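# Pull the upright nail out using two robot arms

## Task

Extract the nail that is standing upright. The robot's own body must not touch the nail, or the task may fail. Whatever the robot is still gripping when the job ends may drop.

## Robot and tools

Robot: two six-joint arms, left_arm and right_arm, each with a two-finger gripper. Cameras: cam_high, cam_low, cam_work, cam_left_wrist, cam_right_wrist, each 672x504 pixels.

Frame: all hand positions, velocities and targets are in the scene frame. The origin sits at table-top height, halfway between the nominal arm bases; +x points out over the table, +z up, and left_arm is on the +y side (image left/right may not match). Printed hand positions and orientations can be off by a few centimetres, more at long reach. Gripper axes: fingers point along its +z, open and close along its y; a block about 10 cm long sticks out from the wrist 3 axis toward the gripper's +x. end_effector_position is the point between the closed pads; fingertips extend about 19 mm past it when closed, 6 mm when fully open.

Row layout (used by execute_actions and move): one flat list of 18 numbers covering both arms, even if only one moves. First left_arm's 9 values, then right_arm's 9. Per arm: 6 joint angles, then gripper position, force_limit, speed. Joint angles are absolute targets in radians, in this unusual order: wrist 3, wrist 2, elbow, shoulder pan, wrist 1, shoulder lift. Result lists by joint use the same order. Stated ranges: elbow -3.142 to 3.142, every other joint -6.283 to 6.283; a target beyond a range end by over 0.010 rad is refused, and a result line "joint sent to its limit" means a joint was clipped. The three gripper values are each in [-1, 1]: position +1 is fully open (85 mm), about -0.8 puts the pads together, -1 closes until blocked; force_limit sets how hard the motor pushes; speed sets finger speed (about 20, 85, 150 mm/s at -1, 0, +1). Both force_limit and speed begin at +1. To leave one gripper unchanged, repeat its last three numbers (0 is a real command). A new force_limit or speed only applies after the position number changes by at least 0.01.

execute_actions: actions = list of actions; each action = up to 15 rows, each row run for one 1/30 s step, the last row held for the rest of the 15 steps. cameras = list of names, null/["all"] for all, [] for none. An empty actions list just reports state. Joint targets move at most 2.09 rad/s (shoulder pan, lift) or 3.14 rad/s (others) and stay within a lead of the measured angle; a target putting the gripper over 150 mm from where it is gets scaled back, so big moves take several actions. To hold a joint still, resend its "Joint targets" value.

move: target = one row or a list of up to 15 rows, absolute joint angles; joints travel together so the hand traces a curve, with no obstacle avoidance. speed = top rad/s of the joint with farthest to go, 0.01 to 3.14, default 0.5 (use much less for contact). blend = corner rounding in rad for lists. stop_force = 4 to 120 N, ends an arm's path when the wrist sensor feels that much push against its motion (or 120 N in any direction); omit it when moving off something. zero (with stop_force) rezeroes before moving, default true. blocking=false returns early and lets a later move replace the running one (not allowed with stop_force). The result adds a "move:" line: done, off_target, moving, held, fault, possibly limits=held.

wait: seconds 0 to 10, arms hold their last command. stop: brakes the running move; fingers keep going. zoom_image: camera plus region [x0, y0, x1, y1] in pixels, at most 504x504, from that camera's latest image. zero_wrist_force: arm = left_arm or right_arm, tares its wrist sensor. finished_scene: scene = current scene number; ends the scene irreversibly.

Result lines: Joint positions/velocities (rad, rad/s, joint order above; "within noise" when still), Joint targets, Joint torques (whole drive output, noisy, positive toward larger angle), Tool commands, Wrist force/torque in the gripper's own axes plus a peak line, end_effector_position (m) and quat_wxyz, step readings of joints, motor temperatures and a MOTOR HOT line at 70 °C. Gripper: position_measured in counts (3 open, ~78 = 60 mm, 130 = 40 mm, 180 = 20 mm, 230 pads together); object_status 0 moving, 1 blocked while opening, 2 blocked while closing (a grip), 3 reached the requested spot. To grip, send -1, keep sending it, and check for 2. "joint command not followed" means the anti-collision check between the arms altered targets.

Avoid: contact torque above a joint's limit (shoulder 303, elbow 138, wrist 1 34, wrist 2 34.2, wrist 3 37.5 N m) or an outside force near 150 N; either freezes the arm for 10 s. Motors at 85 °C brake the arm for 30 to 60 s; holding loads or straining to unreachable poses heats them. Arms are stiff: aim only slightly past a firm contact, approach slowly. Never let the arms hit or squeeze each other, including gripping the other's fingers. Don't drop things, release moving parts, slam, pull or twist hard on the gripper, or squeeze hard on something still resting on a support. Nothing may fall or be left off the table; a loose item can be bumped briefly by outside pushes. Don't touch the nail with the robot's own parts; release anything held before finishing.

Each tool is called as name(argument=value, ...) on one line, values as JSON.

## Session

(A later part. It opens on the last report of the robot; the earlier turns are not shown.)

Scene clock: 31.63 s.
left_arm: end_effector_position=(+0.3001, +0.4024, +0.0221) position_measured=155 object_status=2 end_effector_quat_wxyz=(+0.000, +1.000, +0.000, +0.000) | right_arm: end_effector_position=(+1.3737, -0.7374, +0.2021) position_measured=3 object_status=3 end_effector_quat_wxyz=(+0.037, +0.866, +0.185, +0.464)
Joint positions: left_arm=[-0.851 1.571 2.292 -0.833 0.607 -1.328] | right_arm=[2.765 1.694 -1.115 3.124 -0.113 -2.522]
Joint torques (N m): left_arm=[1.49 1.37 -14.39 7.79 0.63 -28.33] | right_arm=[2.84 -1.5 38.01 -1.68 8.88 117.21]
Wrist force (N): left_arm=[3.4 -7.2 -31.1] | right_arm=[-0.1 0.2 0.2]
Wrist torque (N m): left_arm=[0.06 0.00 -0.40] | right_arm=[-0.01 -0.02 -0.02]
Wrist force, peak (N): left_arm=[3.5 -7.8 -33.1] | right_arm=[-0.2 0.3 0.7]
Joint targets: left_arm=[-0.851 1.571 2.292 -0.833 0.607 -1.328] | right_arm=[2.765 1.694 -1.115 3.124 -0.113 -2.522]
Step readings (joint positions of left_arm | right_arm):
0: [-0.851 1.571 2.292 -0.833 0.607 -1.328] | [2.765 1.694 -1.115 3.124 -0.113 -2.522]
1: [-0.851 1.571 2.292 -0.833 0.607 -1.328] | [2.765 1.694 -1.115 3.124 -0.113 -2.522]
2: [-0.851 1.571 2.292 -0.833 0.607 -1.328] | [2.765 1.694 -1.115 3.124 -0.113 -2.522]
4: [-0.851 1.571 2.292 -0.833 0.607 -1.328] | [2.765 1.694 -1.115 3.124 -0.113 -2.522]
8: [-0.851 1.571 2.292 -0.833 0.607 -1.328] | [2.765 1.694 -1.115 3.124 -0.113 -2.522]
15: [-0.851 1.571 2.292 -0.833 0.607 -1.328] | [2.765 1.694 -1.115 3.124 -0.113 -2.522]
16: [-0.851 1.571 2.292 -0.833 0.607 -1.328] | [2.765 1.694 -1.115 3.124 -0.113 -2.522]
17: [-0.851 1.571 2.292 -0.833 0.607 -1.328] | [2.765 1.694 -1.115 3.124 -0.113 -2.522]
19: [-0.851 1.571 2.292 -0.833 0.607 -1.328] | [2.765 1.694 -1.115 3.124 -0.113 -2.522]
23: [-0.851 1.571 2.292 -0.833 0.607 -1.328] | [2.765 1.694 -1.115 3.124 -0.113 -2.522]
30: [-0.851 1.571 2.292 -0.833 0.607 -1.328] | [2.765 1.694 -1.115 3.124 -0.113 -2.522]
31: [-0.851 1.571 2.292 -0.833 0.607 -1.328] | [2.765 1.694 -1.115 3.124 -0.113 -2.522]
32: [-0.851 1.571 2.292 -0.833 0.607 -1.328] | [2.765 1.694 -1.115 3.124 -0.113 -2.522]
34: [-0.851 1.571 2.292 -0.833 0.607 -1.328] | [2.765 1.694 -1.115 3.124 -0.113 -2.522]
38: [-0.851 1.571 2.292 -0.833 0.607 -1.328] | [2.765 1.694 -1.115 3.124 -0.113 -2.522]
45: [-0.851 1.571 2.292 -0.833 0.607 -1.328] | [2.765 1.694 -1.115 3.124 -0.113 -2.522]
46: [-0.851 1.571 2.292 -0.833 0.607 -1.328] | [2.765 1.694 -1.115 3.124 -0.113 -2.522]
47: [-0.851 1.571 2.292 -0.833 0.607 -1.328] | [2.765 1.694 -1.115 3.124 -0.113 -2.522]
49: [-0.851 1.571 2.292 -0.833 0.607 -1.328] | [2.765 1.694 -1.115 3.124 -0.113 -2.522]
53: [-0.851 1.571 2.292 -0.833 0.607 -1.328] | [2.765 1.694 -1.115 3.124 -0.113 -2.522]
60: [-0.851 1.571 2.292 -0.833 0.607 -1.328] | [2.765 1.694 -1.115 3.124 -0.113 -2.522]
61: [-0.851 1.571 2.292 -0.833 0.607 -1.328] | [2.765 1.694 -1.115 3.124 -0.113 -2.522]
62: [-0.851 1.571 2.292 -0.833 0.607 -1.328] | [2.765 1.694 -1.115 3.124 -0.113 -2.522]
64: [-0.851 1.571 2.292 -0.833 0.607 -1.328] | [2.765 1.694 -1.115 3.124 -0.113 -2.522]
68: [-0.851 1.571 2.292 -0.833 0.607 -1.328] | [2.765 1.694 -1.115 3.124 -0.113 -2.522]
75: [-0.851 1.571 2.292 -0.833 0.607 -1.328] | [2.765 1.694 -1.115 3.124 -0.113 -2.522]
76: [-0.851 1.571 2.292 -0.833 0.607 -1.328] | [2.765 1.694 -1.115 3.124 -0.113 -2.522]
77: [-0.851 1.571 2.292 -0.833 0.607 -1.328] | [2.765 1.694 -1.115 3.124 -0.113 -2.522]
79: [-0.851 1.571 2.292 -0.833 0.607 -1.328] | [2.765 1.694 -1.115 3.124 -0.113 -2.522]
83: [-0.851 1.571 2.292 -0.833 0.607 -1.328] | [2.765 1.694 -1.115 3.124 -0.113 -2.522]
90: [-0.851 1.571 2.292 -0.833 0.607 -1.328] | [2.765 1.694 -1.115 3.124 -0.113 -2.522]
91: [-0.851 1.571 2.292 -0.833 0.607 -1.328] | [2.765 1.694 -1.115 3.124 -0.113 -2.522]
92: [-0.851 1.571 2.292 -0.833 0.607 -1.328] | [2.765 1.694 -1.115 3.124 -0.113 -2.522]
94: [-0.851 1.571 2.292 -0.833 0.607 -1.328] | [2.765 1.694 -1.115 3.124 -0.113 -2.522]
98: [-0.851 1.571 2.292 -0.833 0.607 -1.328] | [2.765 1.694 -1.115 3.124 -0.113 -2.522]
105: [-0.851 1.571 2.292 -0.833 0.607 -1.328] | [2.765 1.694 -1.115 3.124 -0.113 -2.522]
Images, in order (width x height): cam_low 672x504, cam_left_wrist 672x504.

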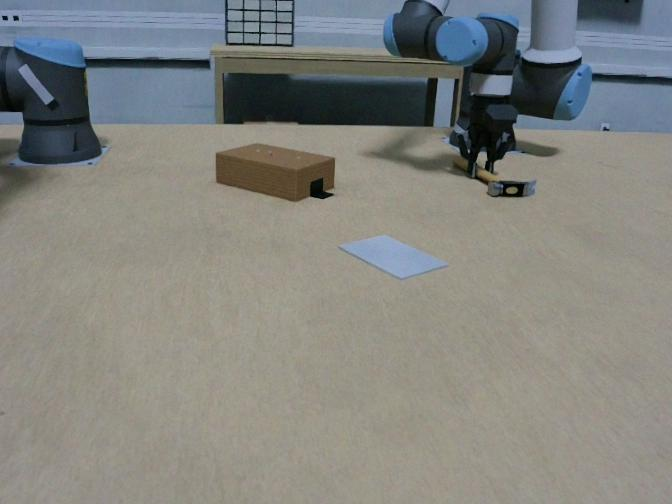

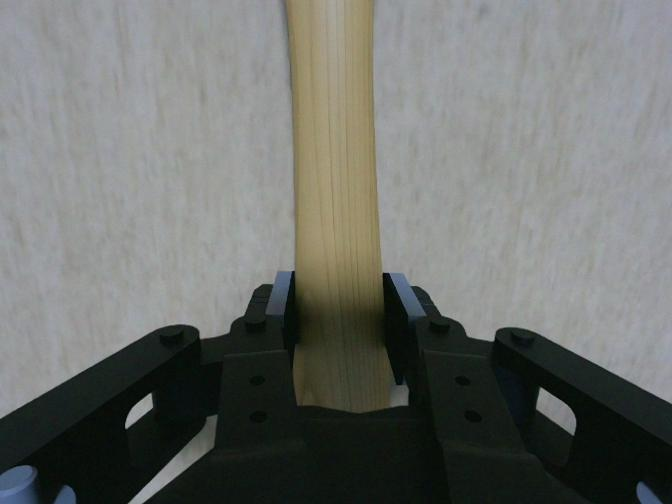

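move(target=[-0.851,1.571,2.2586,-0.8334,0.7378,-1.4256,-1,0.2,-1,2.765,1.694,-1.115,3.124,-0.113,-2.522,1,1,1], speed=0.1, cameras=["cam_left_wrist","cam_low"])

zoom_image(camera="cam_low", region=[430, 100, 560, 205])

Scene clock: 33.73 s.
left_arm: end_effector_position=(+0.3002, +0.4023, +0.0800) position_measured=155 object_status=2 end_effector_quat_wxyz=(+0.000, +1.000, +0.000, +0.000) | right_arm: end_effector_position=(+1.3737, -0.7374, +0.2021) position_measured=3 object_status=3 end_effector_quat_wxyz=(+0.037, +0.866, +0.185, +0.464)
Joint positions: left_arm=[-0.851 1.571 2.259 -0.833 0.738 -1.426] | right_arm=[2.765 1.694 -1.115 3.124 -0.113 -2.522]
Joint torques (N m): left_arm=[1.24 -0.79 -33.52 8.23 9.64 -53.83] | right_arm=[2.81 -1.71 38.87 0.84 9.41 117.65]
Wrist force (N): left_arm=[1.2 0.5 2.2] | right_arm=[0.0 0.0 0.1]
Wrist torque (N m): left_arm=[-0.02 -0.03 0.01] | right_arm=[-0.04 -0.02 -0.02]
Wrist force, peak (N): left_arm=[3.4 -7.1 -31.4] | right_arm=[0.4 0.7 0.0]
Joint targets: left_arm=[-0.851 1.571 2.259 -0.833 0.738 -1.426] | right_arm=[2.765 1.694 -1.115 3.124 -0.113 -2.522]
move: done
Images, in order (width x height): cam_low 672x504, cam_left_wrist 672x504.

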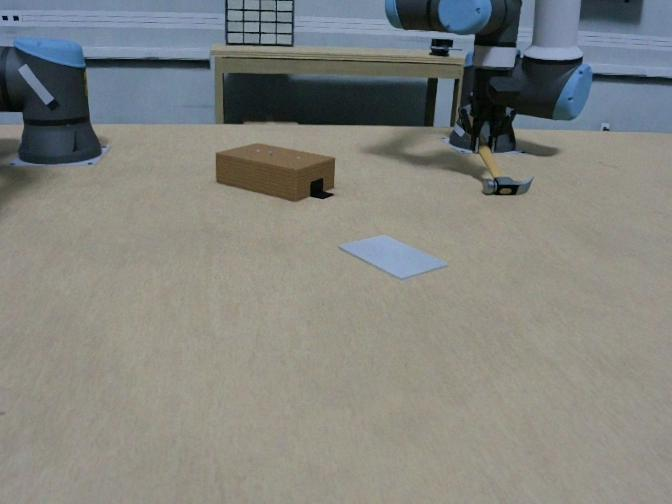

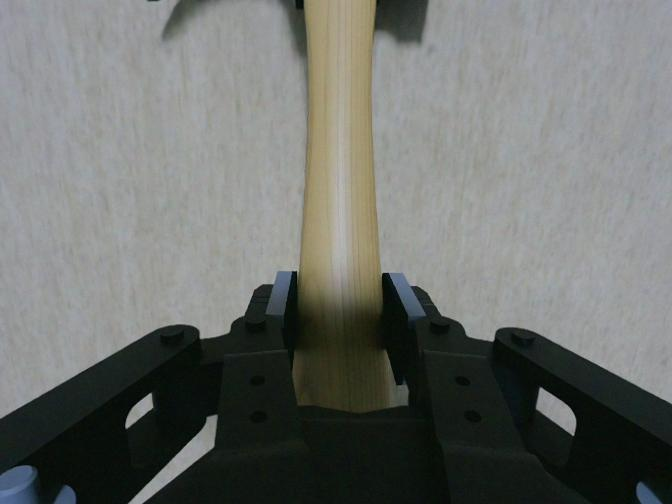

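Scaled by 3.877 (camera's finer frame: 960x720).

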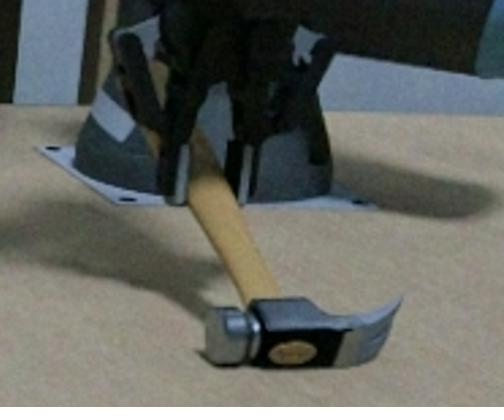

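move(target=[-0.851,1.571,2.2904,-0.8334,0.6159,-1.3355,-1,0.2,-1,2.765,1.694,-1.115,3.124,-0.113,-2.522,1,1,1], speed=0.08, cameras=["cam_left_wrist","cam_low"])

zoom_image(camera="cam_low", region=[430, 100, 560, 205])

Scene clock: 36.80 s.
left_arm: end_effector_position=(+0.3001, +0.4024, +0.0261) position_measured=155 object_status=2 end_effector_quat_wxyz=(+0.000, +1.000, +0.000, +0.000) | right_arm: end_effector_position=(+1.3737, -0.7374, +0.2021) position_measured=3 object_status=3 end_effector_quat_wxyz=(+0.037, +0.866, +0.185, +0.464)
Joint positions: left_arm=[-0.851 1.571 2.29 -0.833 0.616 -1.336] | right_arm=[2.765 1.694 -1.115 3.124 -0.113 -2.522]
Joint torques (N m): left_arm=[1.26 -0.91 -14.4 2.02 0.53 -24.27] | right_arm=[2.6 -1.95 38.3 2.4 10.12 118.67]
Wrist force (N): left_arm=[-2.5 1.0 -0.2] | right_arm=[-0.1 0.2 -0.3]
Wrist torque (N m): left_arm=[0.03 0.17 0.07] | right_arm=[-0.01 -0.02 -0.01]
Wrist force, peak (N): left_arm=[1.7 0.4 2.2] | right_arm=[0.2 0.7 -0.6]
Joint targets: left_arm=[-0.851 1.571 2.290 -0.833 0.616 -1.335] | right_arm=[2.765 1.694 -1.115 3.124 -0.113 -2.522]
move: done
Images, in order (width x height): cam_low 672x504, cam_left_wrist 672x504.

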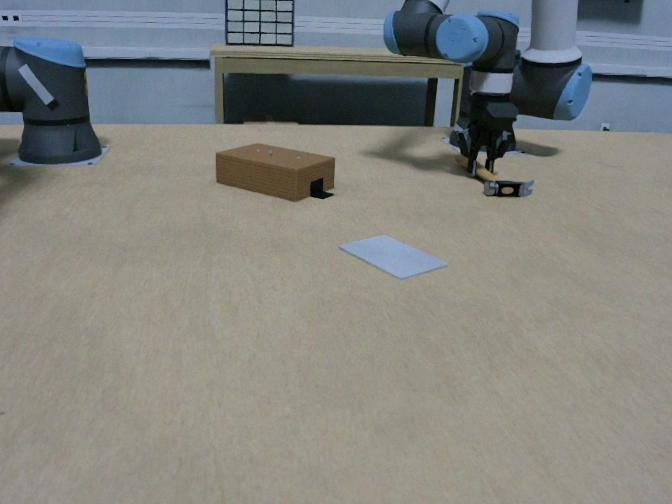

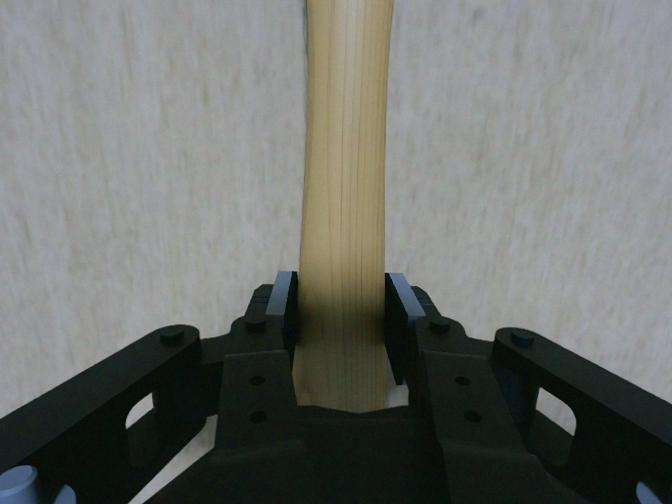

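Scaled by 3.877 (camera's finer frame: 960x720).

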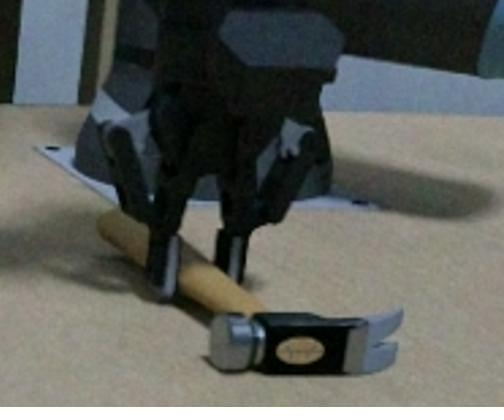

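execute_actions(actions=[[[-0.851,1.571,2.2904,-0.8334,0.6159,-1.3355,-0.97,1,-1,2.765,1.694,-1.115,3.124,-0.113,-2.522,1,1,1]]], cameras=[])

move(target=[-0.851,1.571,2.2586,-0.8334,0.7378,-1.4256,-0.97,1,-1,2.765,1.694,-1.115,3.124,-0.113,-2.522,1,1,1], speed=0.06, cameras=["cam_left_wrist","cam_low"])

zoom_image(camera="cam_low", region=[430, 100, 560, 205])

Scene clock: 37.83 s.
left_arm: end_effector_position=(+0.3001, +0.4024, +0.0261) position_measured=158 object_status=2 end_effector_quat_wxyz=(+0.000, +1.000, +0.000, +0.000) | right_arm: end_effector_position=(+1.3737, -0.7374, +0.2021) position_measured=3 object_status=3 end_effector_quat_wxyz=(+0.037, +0.866, +0.185, +0.464)
Joint positions: left_arm=[-0.851 1.571 2.29 -0.833 0.616 -1.335] | right_arm=[2.765 1.694 -1.115 3.124 -0.113 -2.522]
Joint torques (N m): left_arm=[1.04 -0.58 -17.35 4.1 1.13 -24.39] | right_arm=[2.56 -2.22 38.78 2.77 9.96 117.75]
Wrist force (N): left_arm=[-2.3 0.3 -1.1] | right_arm=[0.2 0.3 -0.1]
Wrist torque (N m): left_arm=[0.00 0.20 0.05] | right_arm=[0.00 -0.06 -0.02]
Wrist force, peak (N): left_arm=[-2.9 0.9 -1.1] | right_arm=[0.2 0.5 -0.2]
Joint targets: left_arm=[-0.851 1.571 2.290 -0.833 0.616 -1.335] | right_arm=[2.765 1.694 -1.115 3.124 -0.113 -2.522]
Step readings (joint positions of left_arm | right_arm):
0: [-0.851 1.571 2.290 -0.833 0.616 -1.336] | [2.765 1.694 -1.115 3.124 -0.113 -2.522]
1: [-0.851 1.571 2.290 -0.833 0.616 -1.336] | [2.765 1.694 -1.115 3.124 -0.113 -2.522]
2: [-0.851 1.571 2.290 -0.833 0.616 -1.336] | [2.765 1.694 -1.115 3.124 -0.113 -2.522]
4: [-0.851 1.571 2.290 -0.833 0.616 -1.335] | [2.765 1.694 -1.115 3.124 -0.113 -2.522]
8: [-0.851 1.571 2.290 -0.833 0.616 -1.335] | [2.765 1.694 -1.115 3.124 -0.113 -2.522]
15: [-0.851 1.571 2.290 -0.833 0.616 -1.335] | [2.765 1.694 -1.115 3.124 -0.113 -2.522]

Scene clock: 40.20 s.
left_arm: end_effector_position=(+0.3002, +0.4023, +0.0801) position_measured=158 object_status=2 end_effector_quat_wxyz=(+0.000, +1.000, +0.000, +0.000) | right_arm: end_effector_position=(+1.3737, -0.7374, +0.2021) position_measured=3 object_status=3 end_effector_quat_wxyz=(+0.037, +0.866, +0.185, +0.464)
Joint positions: left_arm=[-0.851 1.571 2.259 -0.833 0.738 -1.426] | right_arm=[2.765 1.694 -1.115 3.124 -0.113 -2.522]
Joint torques (N m): left_arm=[0.99 -0.82 -33.02 0.76 9.9 -51.44] | right_arm=[2.58 -2.35 39.01 3.67 9.81 118.69]
Wrist force (N): left_arm=[1.1 0.3 2.4] | right_arm=[0.0 0.1 0.0]
Wrist torque (N m): left_arm=[-0.05 -0.09 0.03] | right_arm=[-0.03 -0.04 -0.02]
Wrist force, peak (N): left_arm=[1.5 0.4 2.6] | right_arm=[-0.2 0.6 -0.5]
Joint targets: left_arm=[-0.851 1.571 2.259 -0.833 0.738 -1.426] | right_arm=[2.765 1.694 -1.115 3.124 -0.113 -2.522]
move: done
Images, in order (width x height): cam_low 672x504, cam_left_wrist 672x504.

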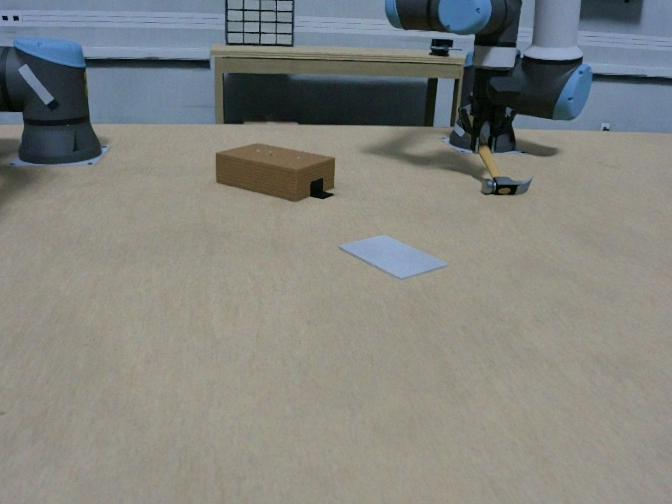

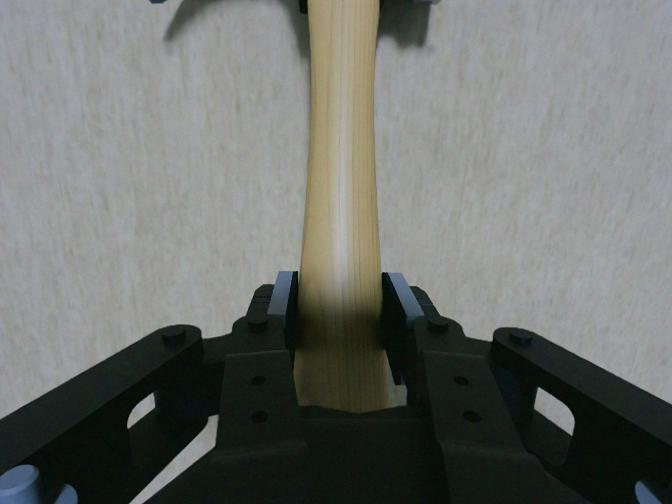

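Scaled by 3.877 (camera's finer frame: 960x720).

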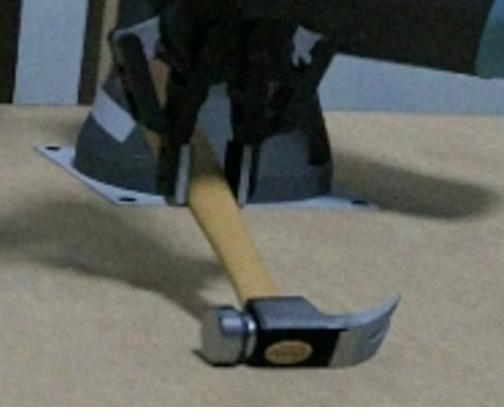

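move(target=[-0.851,1.571,1.9708,-0.8334,1.2973,-1.6973,-0.97,1,-1,2.765,1.694,-1.115,3.124,-0.113,-2.522,1,1,1], speed=0.15)

zoom_image(camera="cam_low", region=[430, 50, 560, 205])

zoom_image(camera="cam_high", region=[310, 50, 430, 170])

Scene clock: 46.57 s.
left_arm: end_effector_position=(+0.3001, +0.4024, +0.3501) position_measured=231 object_status=3 end_effector_quat_wxyz=(+0.000, +1.000, +0.000, +0.000) | right_arm: end_effector_position=(+1.3737, -0.7374, +0.2021) position_measured=3 object_status=3 end_effector_quat_wxyz=(+0.037, +0.866, +0.185, +0.464)
Joint positions: left_arm=[-0.851 1.571 1.971 -0.833 1.297 -1.697] | right_arm=[2.765 1.694 -1.115 3.124 -0.113 -2.522]
Joint torques (N m): left_arm=[0.46 -0.4 -45.65 -6.2 8.94 -39.85] | right_arm=[2.76 -2.15 39.19 7.91 9.47 119.95]
Wrist force (N): left_arm=[-0.5 0.4 -0.5] | right_arm=[0.0 0.3 0.0]
Wrist torque (N m): left_arm=[-0.08 0.05 0.06] | right_arm=[-0.01 -0.03 -0.02]
Wrist force, peak (N): left_arm=[1.1 0.2 5.5] | right_arm=[0.0 0.6 0.4]
Joint targets: left_arm=[-0.851 1.571 1.971 -0.833 1.297 -1.697] | right_arm=[2.765 1.694 -1.115 3.124 -0.113 -2.522]
move: done

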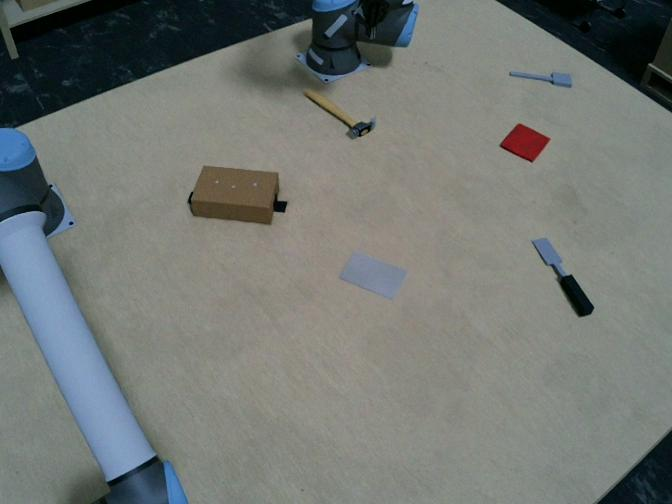

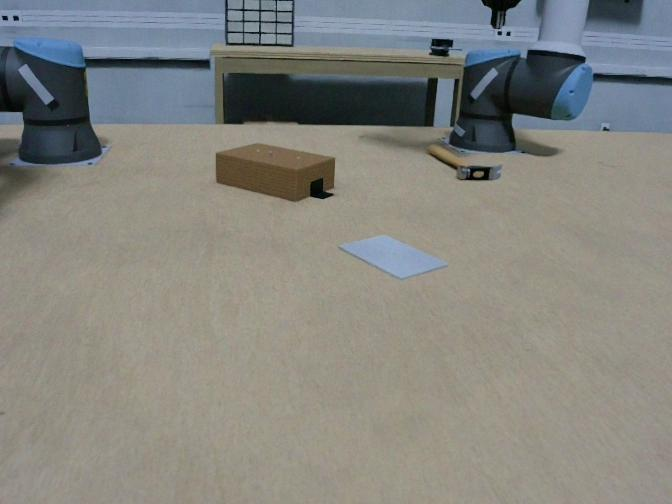

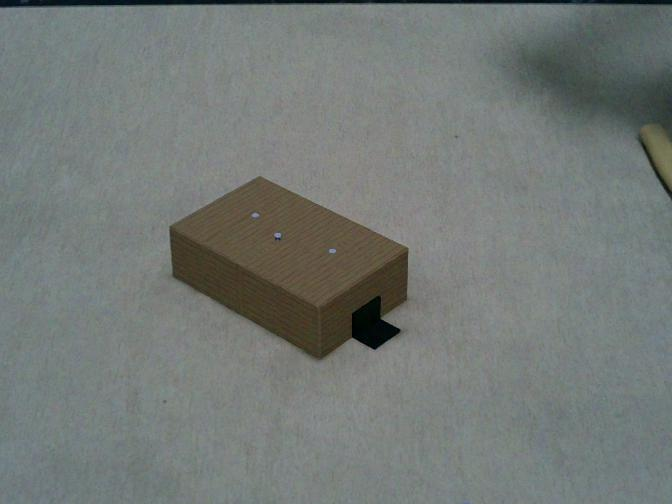

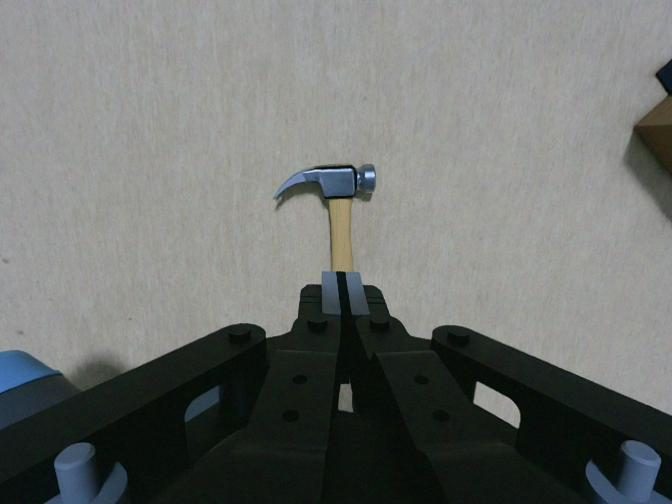

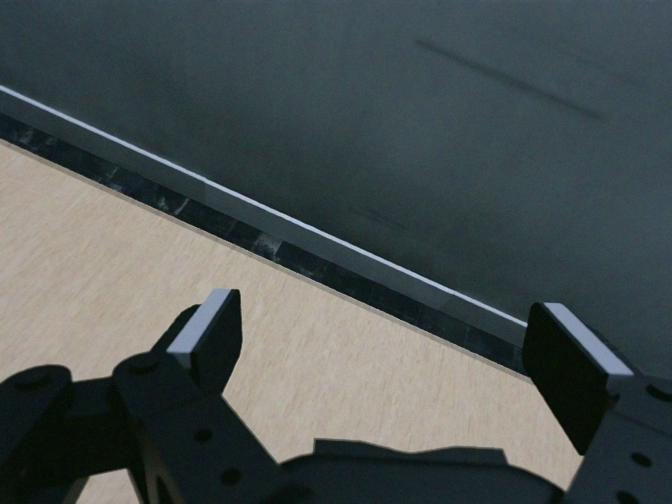

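Scaled by 3.252 (camera's finer frame: 960x720).

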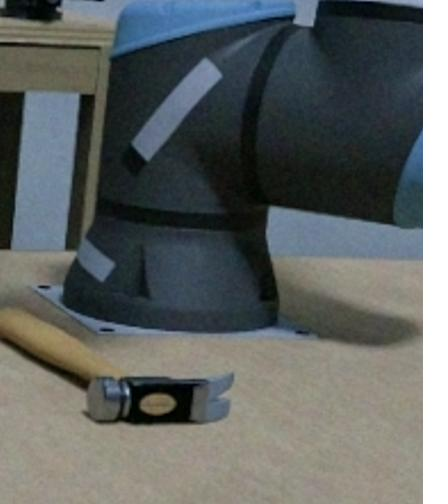

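Scaled by 4.200 (camera's finer frame: 960x720).

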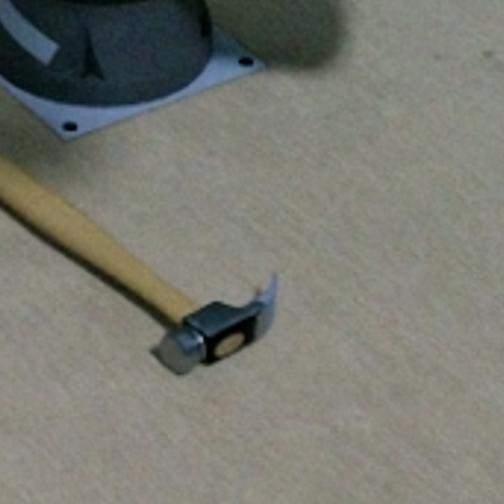

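move(target=[-1.289,1.571,2.3447,-1.2514,1.0339,-1.8078,1,1,0,2.765,1.694,-1.115,3.124,-0.113,-2.522,1,1,1], cameras=["cam_left_wrist","cam_low"])

zoom_image(camera="cam_low", region=[400, 50, 560, 205])

Scene clock: 49.57 s.
left_arm: end_effector_position=(+0.1703, +0.3877, +0.2001) position_measured=3 object_status=3 end_effector_quat_wxyz=(+0.000, +1.000, +0.010, +0.000) | right_arm: end_effector_position=(+1.3737, -0.7374, +0.2021) position_measured=3 object_status=3 end_effector_quat_wxyz=(+0.037, +0.866, +0.185, +0.464)
Joint positions: left_arm=[-1.289 1.571 2.345 -1.251 1.034 -1.808] | right_arm=[2.765 1.694 -1.115 3.124 -0.113 -2.522]
Joint torques (N m): left_arm=[-2.06 -0.91 -25.09 -11.96 0.85 -29.89] | right_arm=[2.8 -1.96 39.55 10.33 9.41 120.82]
Wrist force (N): left_arm=[-0.6 0.5 -0.4] | right_arm=[0.0 0.4 -0.1]
Wrist torque (N m): left_arm=[-0.06 0.03 0.07] | right_arm=[0.01 -0.03 -0.01]
Wrist force, peak (N): left_arm=[1.0 -0.4 -2.3] | right_arm=[-0.1 0.9 0.0]
Joint targets: left_arm=[-1.289 1.571 2.345 -1.251 1.034 -1.808] | right_arm=[2.765 1.694 -1.115 3.124 -0.113 -2.522]
move: done
Images, in order (width x height): cam_low 672x504, cam_left_wrist 672x504.

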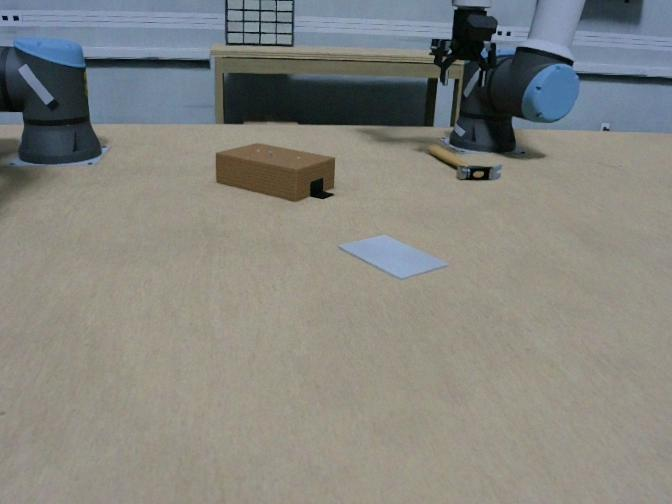

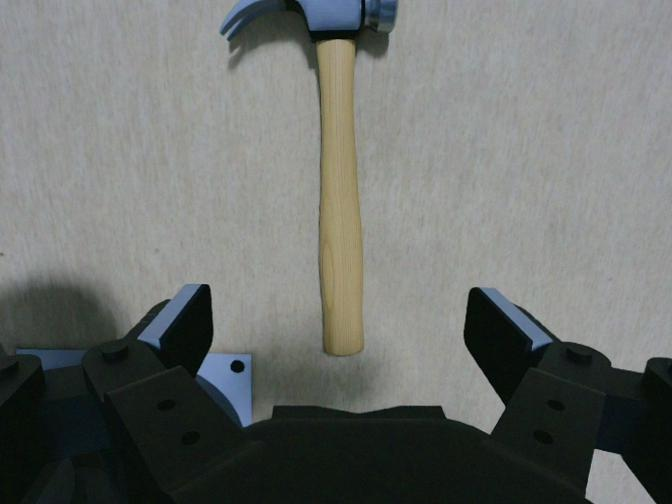

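Scaled by 3.150 (camera's finer frame: 960x720).

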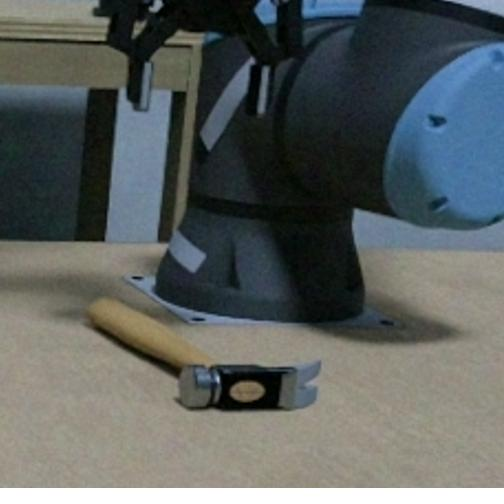

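move(target=[-1.313,1.571,2.4705,-1.2591,0.6945,-1.5942,0.2,1,0,2.765,1.694,-1.115,3.124,-0.113,-2.522,1,1,1], cameras=["cam_left_wrist","cam_low"])

zoom_image(camera="cam_low", region=[400, 50, 560, 205])

Scene clock: 51.50 s.
left_arm: end_effector_position=(+0.1702, +0.3819, +0.0702) position_measured=104 object_status=3 end_effector_quat_wxyz=(+0.000, +1.000, +0.018, +0.000) | right_arm: end_effector_position=(+1.3737, -0.7374, +0.2021) position_measured=3 object_status=3 end_effector_quat_wxyz=(+0.037, +0.866, +0.185, +0.464)
Joint positions: left_arm=[-1.313 1.571 2.47 -1.259 0.695 -1.594] | right_arm=[2.765 1.694 -1.115 3.124 -0.113 -2.522]
Joint torques (N m): left_arm=[-2.52 -0.91 -16.12 -13.15 0.86 -6.64] | right_arm=[2.53 -2.19 39.3 10.77 9.37 121.32]
Wrist force (N): left_arm=[-0.5 0.2 0.0] | right_arm=[0.1 0.2 0.1]
Wrist torque (N m): left_arm=[-0.09 0.00 0.03] | right_arm=[-0.02 -0.04 -0.01]
Wrist force, peak (N): left_arm=[-0.5 0.1 -2.3] | right_arm=[-0.6 0.7 0.3]
Joint targets: left_arm=[-1.313 1.571 2.470 -1.259 0.695 -1.594] | right_arm=[2.765 1.694 -1.115 3.124 -0.113 -2.522]
move: done
Images, in order (width x height): cam_low 672x504, cam_left_wrist 672x504.

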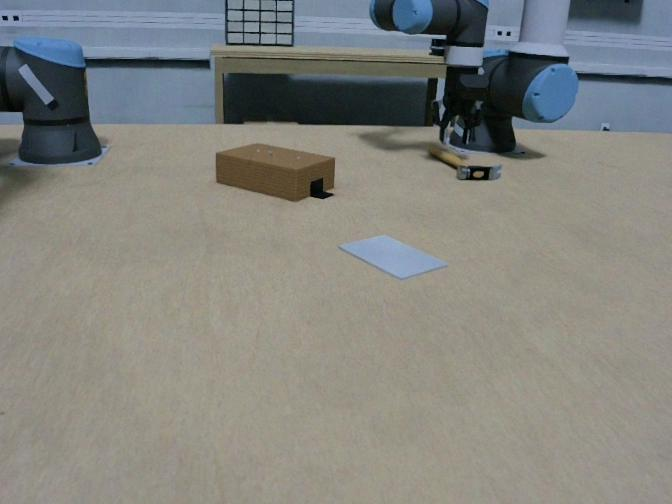

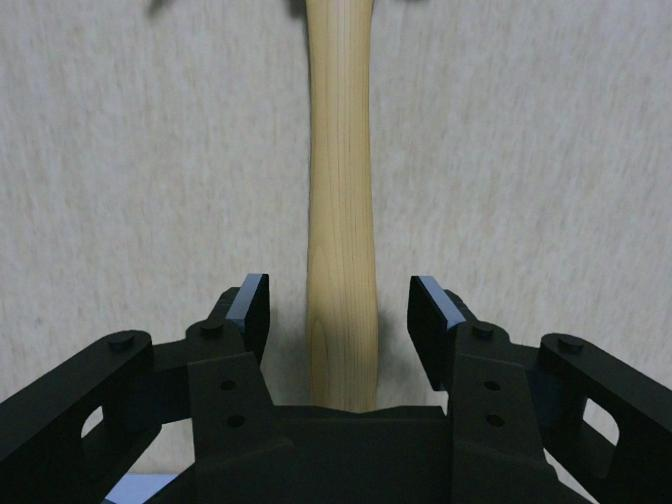

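Scaled by 3.150 (camera's finer frame: 960x720).

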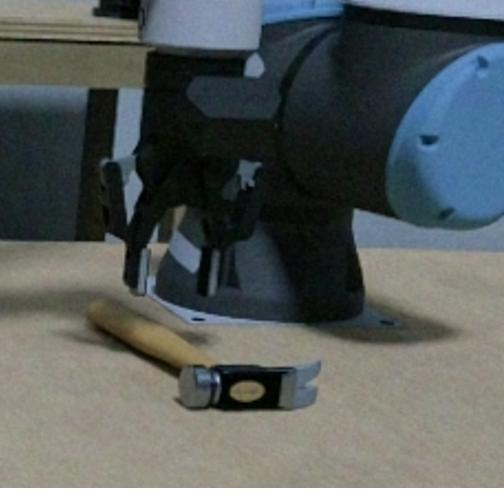

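move(target=[-1.313,1.571,2.5098,-1.2591,0.5269,-1.4659,0.2,1,0,2.765,1.694,-1.115,3.124,-0.113,-2.522,1,1,1], cameras=["cam_left_wrist","cam_low"], stop_force=5, speed=0.04)

zoom_image(camera="cam_low", region=[400, 50, 560, 205])

Scene clock: 60.07 s.
left_arm: end_effector_position=(+0.1703, +0.3815, +0.0169) position_measured=104 object_status=3 end_effector_quat_wxyz=(+0.000, +1.000, +0.018, +0.000) | right_arm: end_effector_position=(+1.3737, -0.7374, +0.2021) position_measured=3 object_status=3 end_effector_quat_wxyz=(+0.037, +0.866, +0.185, +0.464)
Joint positions: left_arm=[-1.313 1.571 2.506 -1.259 0.541 -1.477] | right_arm=[2.765 1.694 -1.115 3.124 -0.113 -2.522]
Joint torques (N m): left_arm=[-1.82 -0.64 -21.93 -4.16 6.53 -38.06] | right_arm=[2.63 -1.87 40.61 15.41 9.02 123.11]
Wrist force (N): left_arm=[-1.2 2.0 -13.1] | right_arm=[-0.3 0.4 0.2]
Wrist torque (N m): left_arm=[0.29 -0.09 0.04] | right_arm=[0.02 0.02 -0.02]
Wrist force, peak (N): left_arm=[4.4 14.5 -65.9] | right_arm=[0.2 0.8 0.1]
Joint targets: left_arm=[-1.313 1.571 2.506 -1.259 0.541 -1.477] | right_arm=[2.765 1.694 -1.115 3.124 -0.113 -2.522]
move: contact (left_arm); left_arm: the wrist 1 is farthest, 0.014 rad from its target
Images, in order (width x height): cam_low 672x504, cam_left_wrist 672x504.

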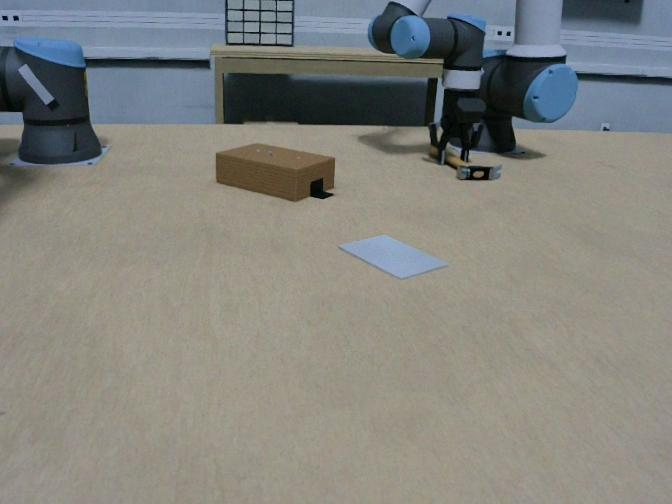

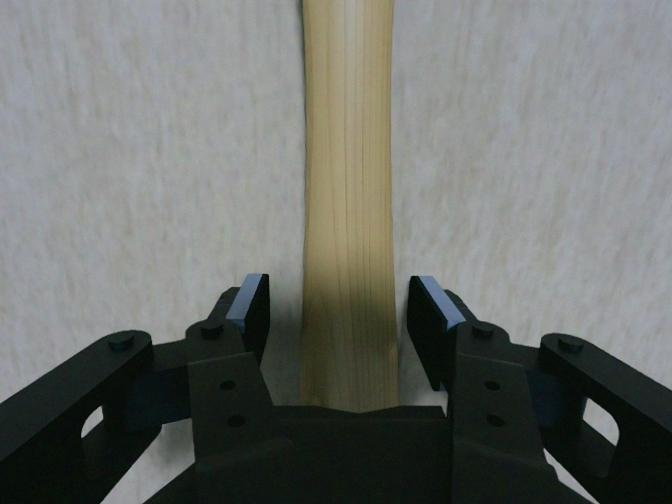

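Scaled by 3.150 (camera's finer frame: 960x720).

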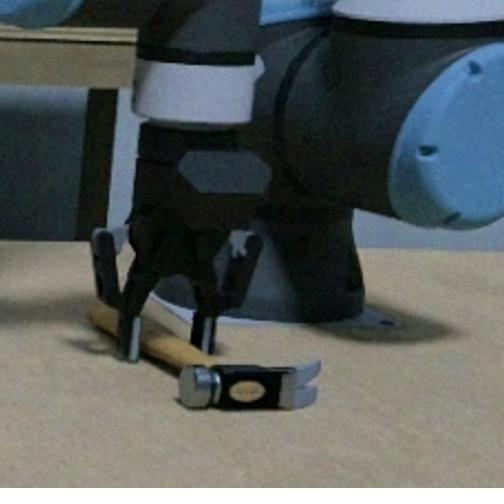

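move(target=[-1.313,1.571,2.5042,-1.2591,0.5548,-1.4882,0.2,1,0,2.765,1.694,-1.115,3.124,-0.113,-2.522,1,1,1], cameras=[], speed=0.05)

execute_actions(actions=[[[-1.313,1.571,2.5042,-1.2591,0.5548,-1.4882,-1,1,-1,2.765,1.694,-1.115,3.124,-0.113,-2.522,1,1,1]],[[-1.313,1.571,2.5042,-1.2591,0.5548,-1.4882,-1,1,-1,2.765,1.694,-1.115,3.124,-0.113,-2.522,1,1,1]],[[-1.313,1.571,2.5042,-1.2591,0.5548,-1.4882,-1,1,-1,2.765,1.694,-1.115,3.124,-0.113,-2.522,1,1,1]],[[-1.313,1.571,2.5042,-1.2591,0.5548,-1.4882,-1,1,-1,2.765,1.694,-1.115,3.124,-0.113,-2.522,1,1,1]]], cameras=["cam_left_wrist","cam_low"])

zoom_image(camera="cam_low", region=[400, 50, 560, 205])

Scene clock: 61.63 s.
left_arm: end_effector_position=(+0.1702, +0.3818, +0.0215) position_measured=104 object_status=3 end_effector_quat_wxyz=(+0.000, +1.000, +0.018, +0.000) | right_arm: end_effector_position=(+1.3737, -0.7374, +0.2021) position_measured=3 object_status=3 end_effector_quat_wxyz=(+0.037, +0.866, +0.185, +0.464)
Joint positions: left_arm=[-1.313 1.571 2.504 -1.259 0.555 -1.488] | right_arm=[2.765 1.694 -1.115 3.124 -0.113 -2.522]
Joint torques (N m): left_arm=[-2.17 -0.69 -25.38 -5.75 9.32 -38.55] | right_arm=[2.56 -1.8 40.43 15.04 8.83 123.23]
Wrist force (N): left_arm=[-0.5 0.3 0.1] | right_arm=[0.0 0.4 0.3]
Wrist torque (N m): left_arm=[-0.07 -0.03 0.06] | right_arm=[0.01 -0.03 -0.02]
Wrist force, peak (N): left_arm=[-1.4 1.8 -12.8] | right_arm=[0.3 0.6 0.3]
Joint targets: left_arm=[-1.313 1.571 2.504 -1.259 0.555 -1.488] | right_arm=[2.765 1.694 -1.115 3.124 -0.113 -2.522]
move: done

Scene clock: 63.83 s.
left_arm: end_effector_position=(+0.1702, +0.3817, +0.0216) position_measured=156 object_status=2 end_effector_quat_wxyz=(+0.000, +1.000, +0.018, +0.000) | right_arm: end_effector_position=(+1.3737, -0.7374, +0.2021) position_measured=3 object_status=3 end_effector_quat_wxyz=(+0.037, +0.866, +0.185, +0.464)
Joint positions: left_arm=[-1.313 1.571 2.504 -1.259 0.555 -1.488] | right_arm=[2.765 1.694 -1.115 3.124 -0.113 -2.522]
Joint torques (N m): left_arm=[-1.3 -0.77 -8.6 -4.35 -1.99 -19.53] | right_arm=[2.6 -2.07 40.04 15.36 8.63 124.73]
Wrist force (N): left_arm=[0.7 1.3 -36.4] | right_arm=[-0.2 0.3 -0.1]
Wrist torque (N m): left_arm=[-0.04 -0.16 -0.11] | right_arm=[0.01 -0.01 -0.01]
Wrist force, peak (N): left_arm=[1.0 1.5 -38.1] | right_arm=[0.0 0.6 0.2]
Joint targets: left_arm=[-1.313 1.571 2.504 -1.259 0.555 -1.488] | right_arm=[2.765 1.694 -1.115 3.124 -0.113 -2.522]
Step readings (joint positions of left_arm | right_arm):
0: [-1.313 1.571 2.504 -1.259 0.555 -1.488] | [2.765 1.694 -1.115 3.124 -0.113 -2.522]
1: [-1.313 1.571 2.504 -1.259 0.555 -1.488] | [2.765 1.694 -1.115 3.124 -0.113 -2.522]
2: [-1.313 1.571 2.504 -1.259 0.555 -1.488] | [2.765 1.694 -1.115 3.124 -0.113 -2.522]
4: [-1.313 1.571 2.504 -1.259 0.555 -1.488] | [2.765 1.694 -1.115 3.124 -0.113 -2.522]
8: [-1.313 1.571 2.504 -1.259 0.555 -1.488] | [2.765 1.694 -1.115 3.124 -0.113 -2.522]
15: [-1.313 1.571 2.504 -1.259 0.555 -1.488] | [2.765 1.694 -1.115 3.124 -0.113 -2.522]
16: [-1.313 1.571 2.504 -1.259 0.555 -1.488] | [2.765 1.694 -1.115 3.124 -0.113 -2.522]
17: [-1.313 1.571 2.504 -1.259 0.555 -1.488] | [2.765 1.694 -1.115 3.124 -0.113 -2.522]
19: [-1.313 1.571 2.504 -1.259 0.555 -1.488] | [2.765 1.694 -1.115 3.124 -0.113 -2.522]
23: [-1.313 1.571 2.504 -1.259 0.555 -1.488] | [2.765 1.694 -1.115 3.124 -0.113 -2.522]
30: [-1.313 1.571 2.504 -1.259 0.555 -1.488] | [2.765 1.694 -1.115 3.124 -0.113 -2.522]
31: [-1.313 1.571 2.504 -1.259 0.555 -1.488] | [2.765 1.694 -1.115 3.124 -0.113 -2.522]
32: [-1.313 1.571 2.504 -1.259 0.555 -1.488] | [2.765 1.694 -1.115 3.124 -0.113 -2.522]
34: [-1.313 1.571 2.504 -1.259 0.555 -1.488] | [2.765 1.694 -1.115 3.124 -0.113 -2.522]
38: [-1.313 1.571 2.504 -1.259 0.555 -1.488] | [2.765 1.694 -1.115 3.124 -0.113 -2.522]
45: [-1.313 1.571 2.504 -1.259 0.555 -1.488] | [2.765 1.694 -1.115 3.124 -0.113 -2.522]
46: [-1.313 1.571 2.504 -1.259 0.555 -1.488] | [2.765 1.694 -1.115 3.124 -0.113 -2.522]
47: [-1.313 1.571 2.504 -1.259 0.555 -1.488] | [2.765 1.694 -1.115 3.124 -0.113 -2.522]
49: [-1.313 1.571 2.504 -1.259 0.555 -1.488] | [2.765 1.694 -1.115 3.124 -0.113 -2.522]
53: [-1.313 1.571 2.504 -1.259 0.555 -1.488] | [2.765 1.694 -1.115 3.124 -0.113 -2.522]
60: [-1.313 1.571 2.504 -1.259 0.555 -1.488] | [2.765 1.694 -1.115 3.124 -0.113 -2.522]
Images, in order (width x height): cam_low 672x504, cam_left_wrist 672x504.

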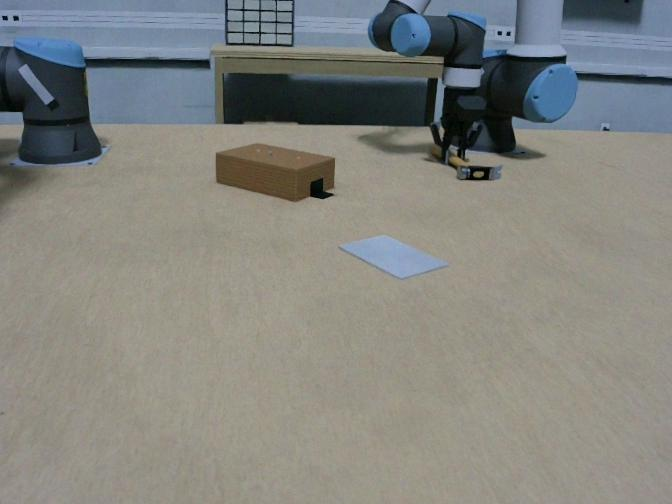

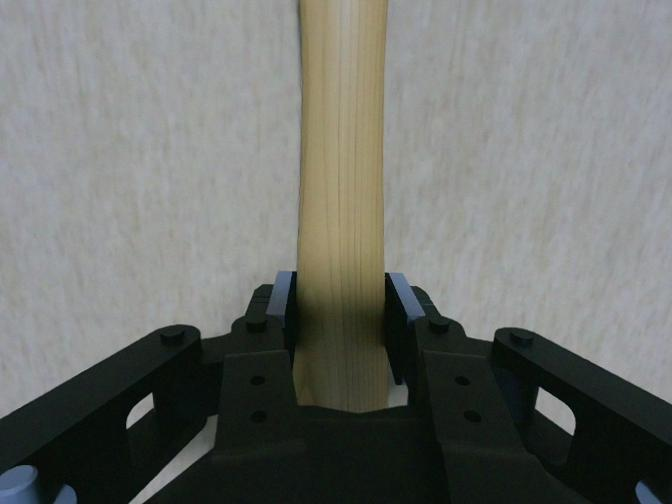

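Scaled by 3.150 (camera's finer frame: 960x720).

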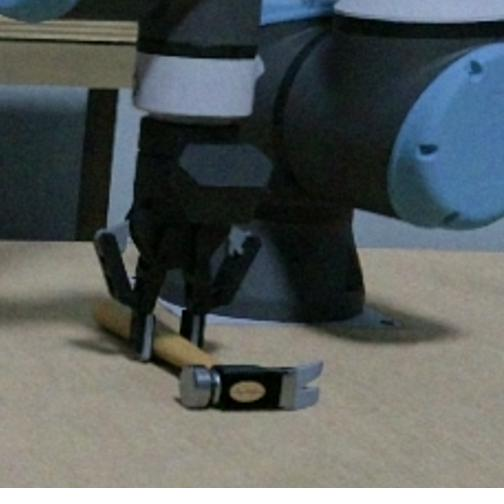

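move(target=[-1.313,1.571,2.4782,-1.2591,0.666,-1.5734,-1,1,-1,2.765,1.694,-1.115,3.124,-0.113,-2.522,1,1,1], cameras=["cam_left_wrist","cam_low"], speed=0.04)

zoom_image(camera="cam_low", region=[400, 50, 560, 205])

Scene clock: 67.60 s.
left_arm: end_effector_position=(+0.1702, +0.3819, +0.0600) position_measured=156 object_status=2 end_effector_quat_wxyz=(+0.000, +1.000, +0.018, +0.000) | right_arm: end_effector_position=(+1.3737, -0.7374, +0.2021) position_measured=3 object_status=3 end_effector_quat_wxyz=(+0.037, +0.866, +0.185, +0.464)
Joint positions: left_arm=[-1.313 1.571 2.478 -1.259 0.666 -1.573] | right_arm=[2.765 1.694 -1.115 3.124 -0.113 -2.522]
Joint torques (N m): left_arm=[-1.39 -0.9 -30.45 -1.18 9.18 -36.45] | right_arm=[2.27 -2.15 41.19 15.27 8.59 124.94]
Wrist force (N): left_arm=[0.7 0.1 2.8] | right_arm=[-0.1 0.3 0.2]
Wrist torque (N m): left_arm=[-0.04 -0.11 0.06] | right_arm=[0.00 -0.01 -0.02]
Wrist force, peak (N): left_arm=[0.9 2.1 -38.3] | right_arm=[-0.3 0.5 -0.4]
Joint targets: left_arm=[-1.313 1.571 2.478 -1.259 0.666 -1.573] | right_arm=[2.765 1.694 -1.115 3.124 -0.113 -2.522]
move: done
Images, in order (width x height): cam_low 672x504, cam_left_wrist 672x504.

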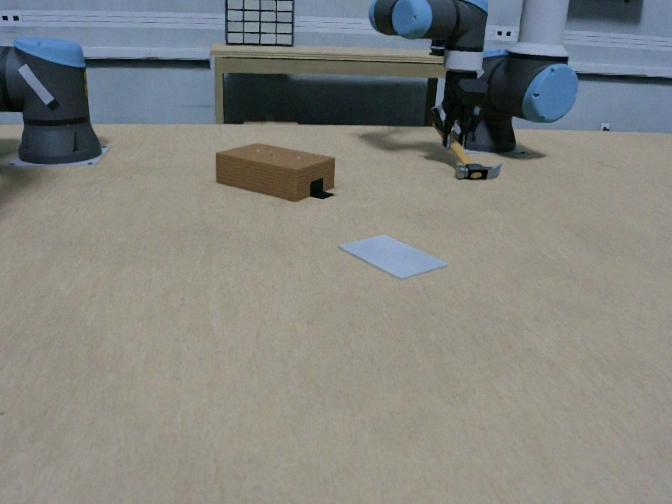

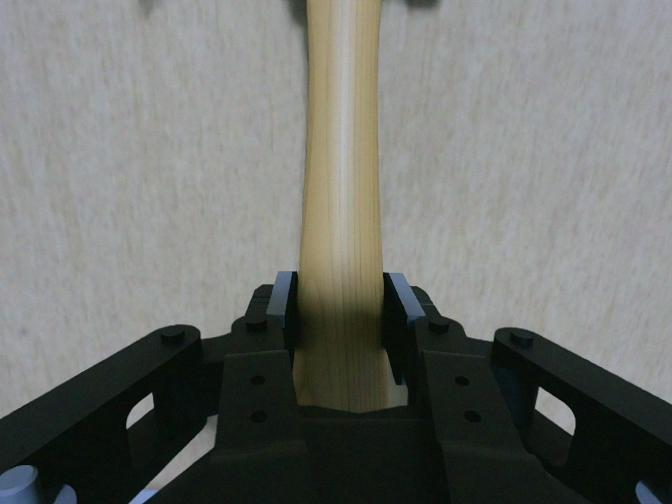

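Scaled by 3.150 (camera's finer frame: 960x720).

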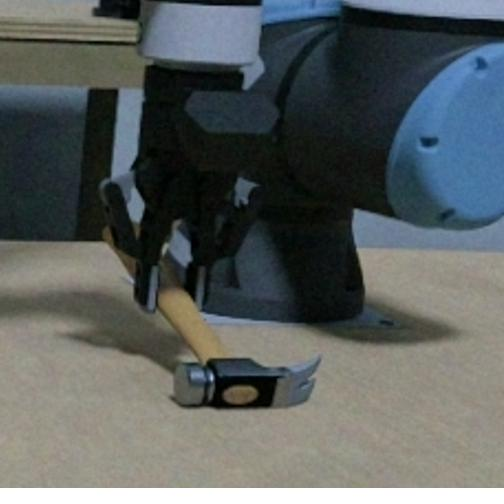

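move(target=[[-1.038,1.571,2.2145,-0.984,0.707,-1.3507,-1,1,-1,2.765,1.694,-1.115,3.124,-0.113,-2.522,1,1,1],[-0.762,1.571,1.9356,-0.7084,0.7978,-1.1626,-1,1,-1,2.765,1.694,-1.115,3.124,-0.113,-2.522,1,1,1]], cameras=["cam_left_wrist","cam_low","cam_high"], speed=0.12, blend=[0.03, 0])

zoom_image(camera="cam_low", region=[400, 80, 600, 240])

Scene clock: 75.07 s.
left_arm: end_effector_position=(+0.4501, +0.3299, +0.0600) position_measured=156 object_status=2 end_effector_quat_wxyz=(+0.000, +1.000, +0.018, +0.000) | right_arm: end_effector_position=(+1.3737, -0.7374, +0.2021) position_measured=3 object_status=3 end_effector_quat_wxyz=(+0.037, +0.866, +0.185, +0.464)
Joint positions: left_arm=[-0.762 1.571 1.936 -0.708 0.798 -1.163] | right_arm=[2.765 1.694 -1.115 3.124 -0.113 -2.522]
Joint torques (N m): left_arm=[1.35 -0.84 -36.37 12.67 8.8 -45.92] | right_arm=[2.29 -2 40.9 15.84 8.42 127.18]
Wrist force (N): left_arm=[-2.0 1.5 -0.3] | right_arm=[-0.6 0.3 0.1]
Wrist torque (N m): left_arm=[-0.12 0.03 0.08] | right_arm=[0.00 0.07 -0.01]
Wrist force, peak (N): left_arm=[-2.7 -0.6 1.7] | right_arm=[0.2 0.8 -0.1]
Joint targets: left_arm=[-0.762 1.571 1.936 -0.708 0.798 -1.163] | right_arm=[2.765 1.694 -1.115 3.124 -0.113 -2.522]
move: done
Images, in order (width x height): cam_high 672x504, cam_low 672x504, cam_left_wrist 672x504.

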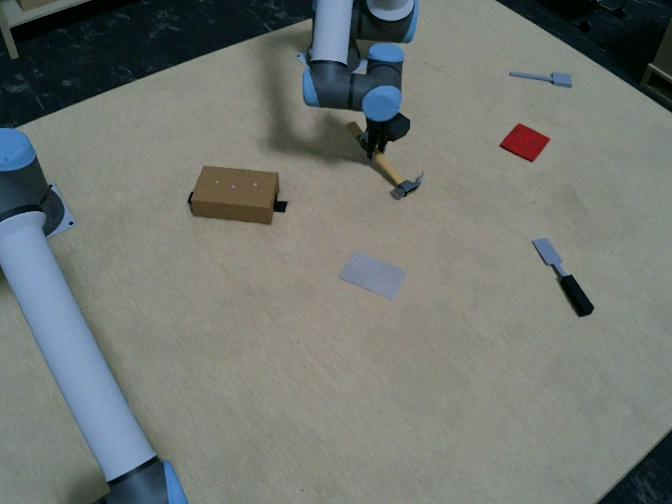

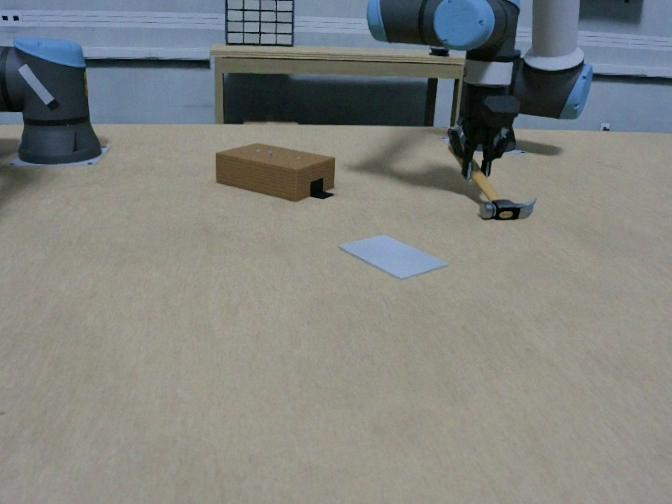

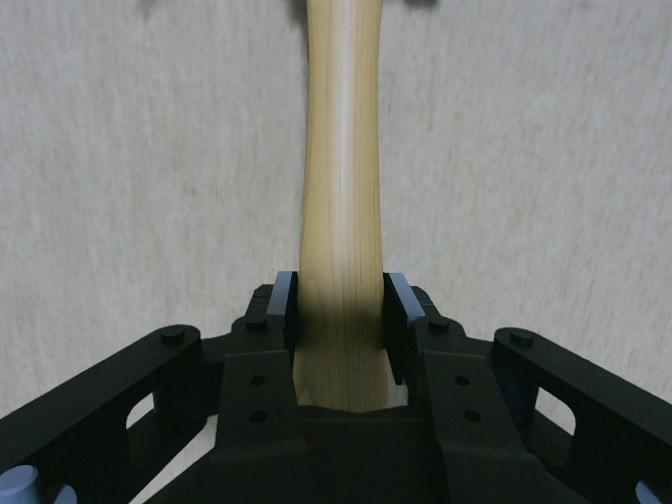

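Scaled by 2.520 (camera's finer frame: 960x720).

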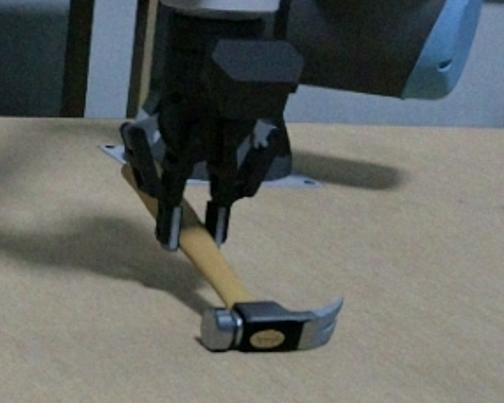

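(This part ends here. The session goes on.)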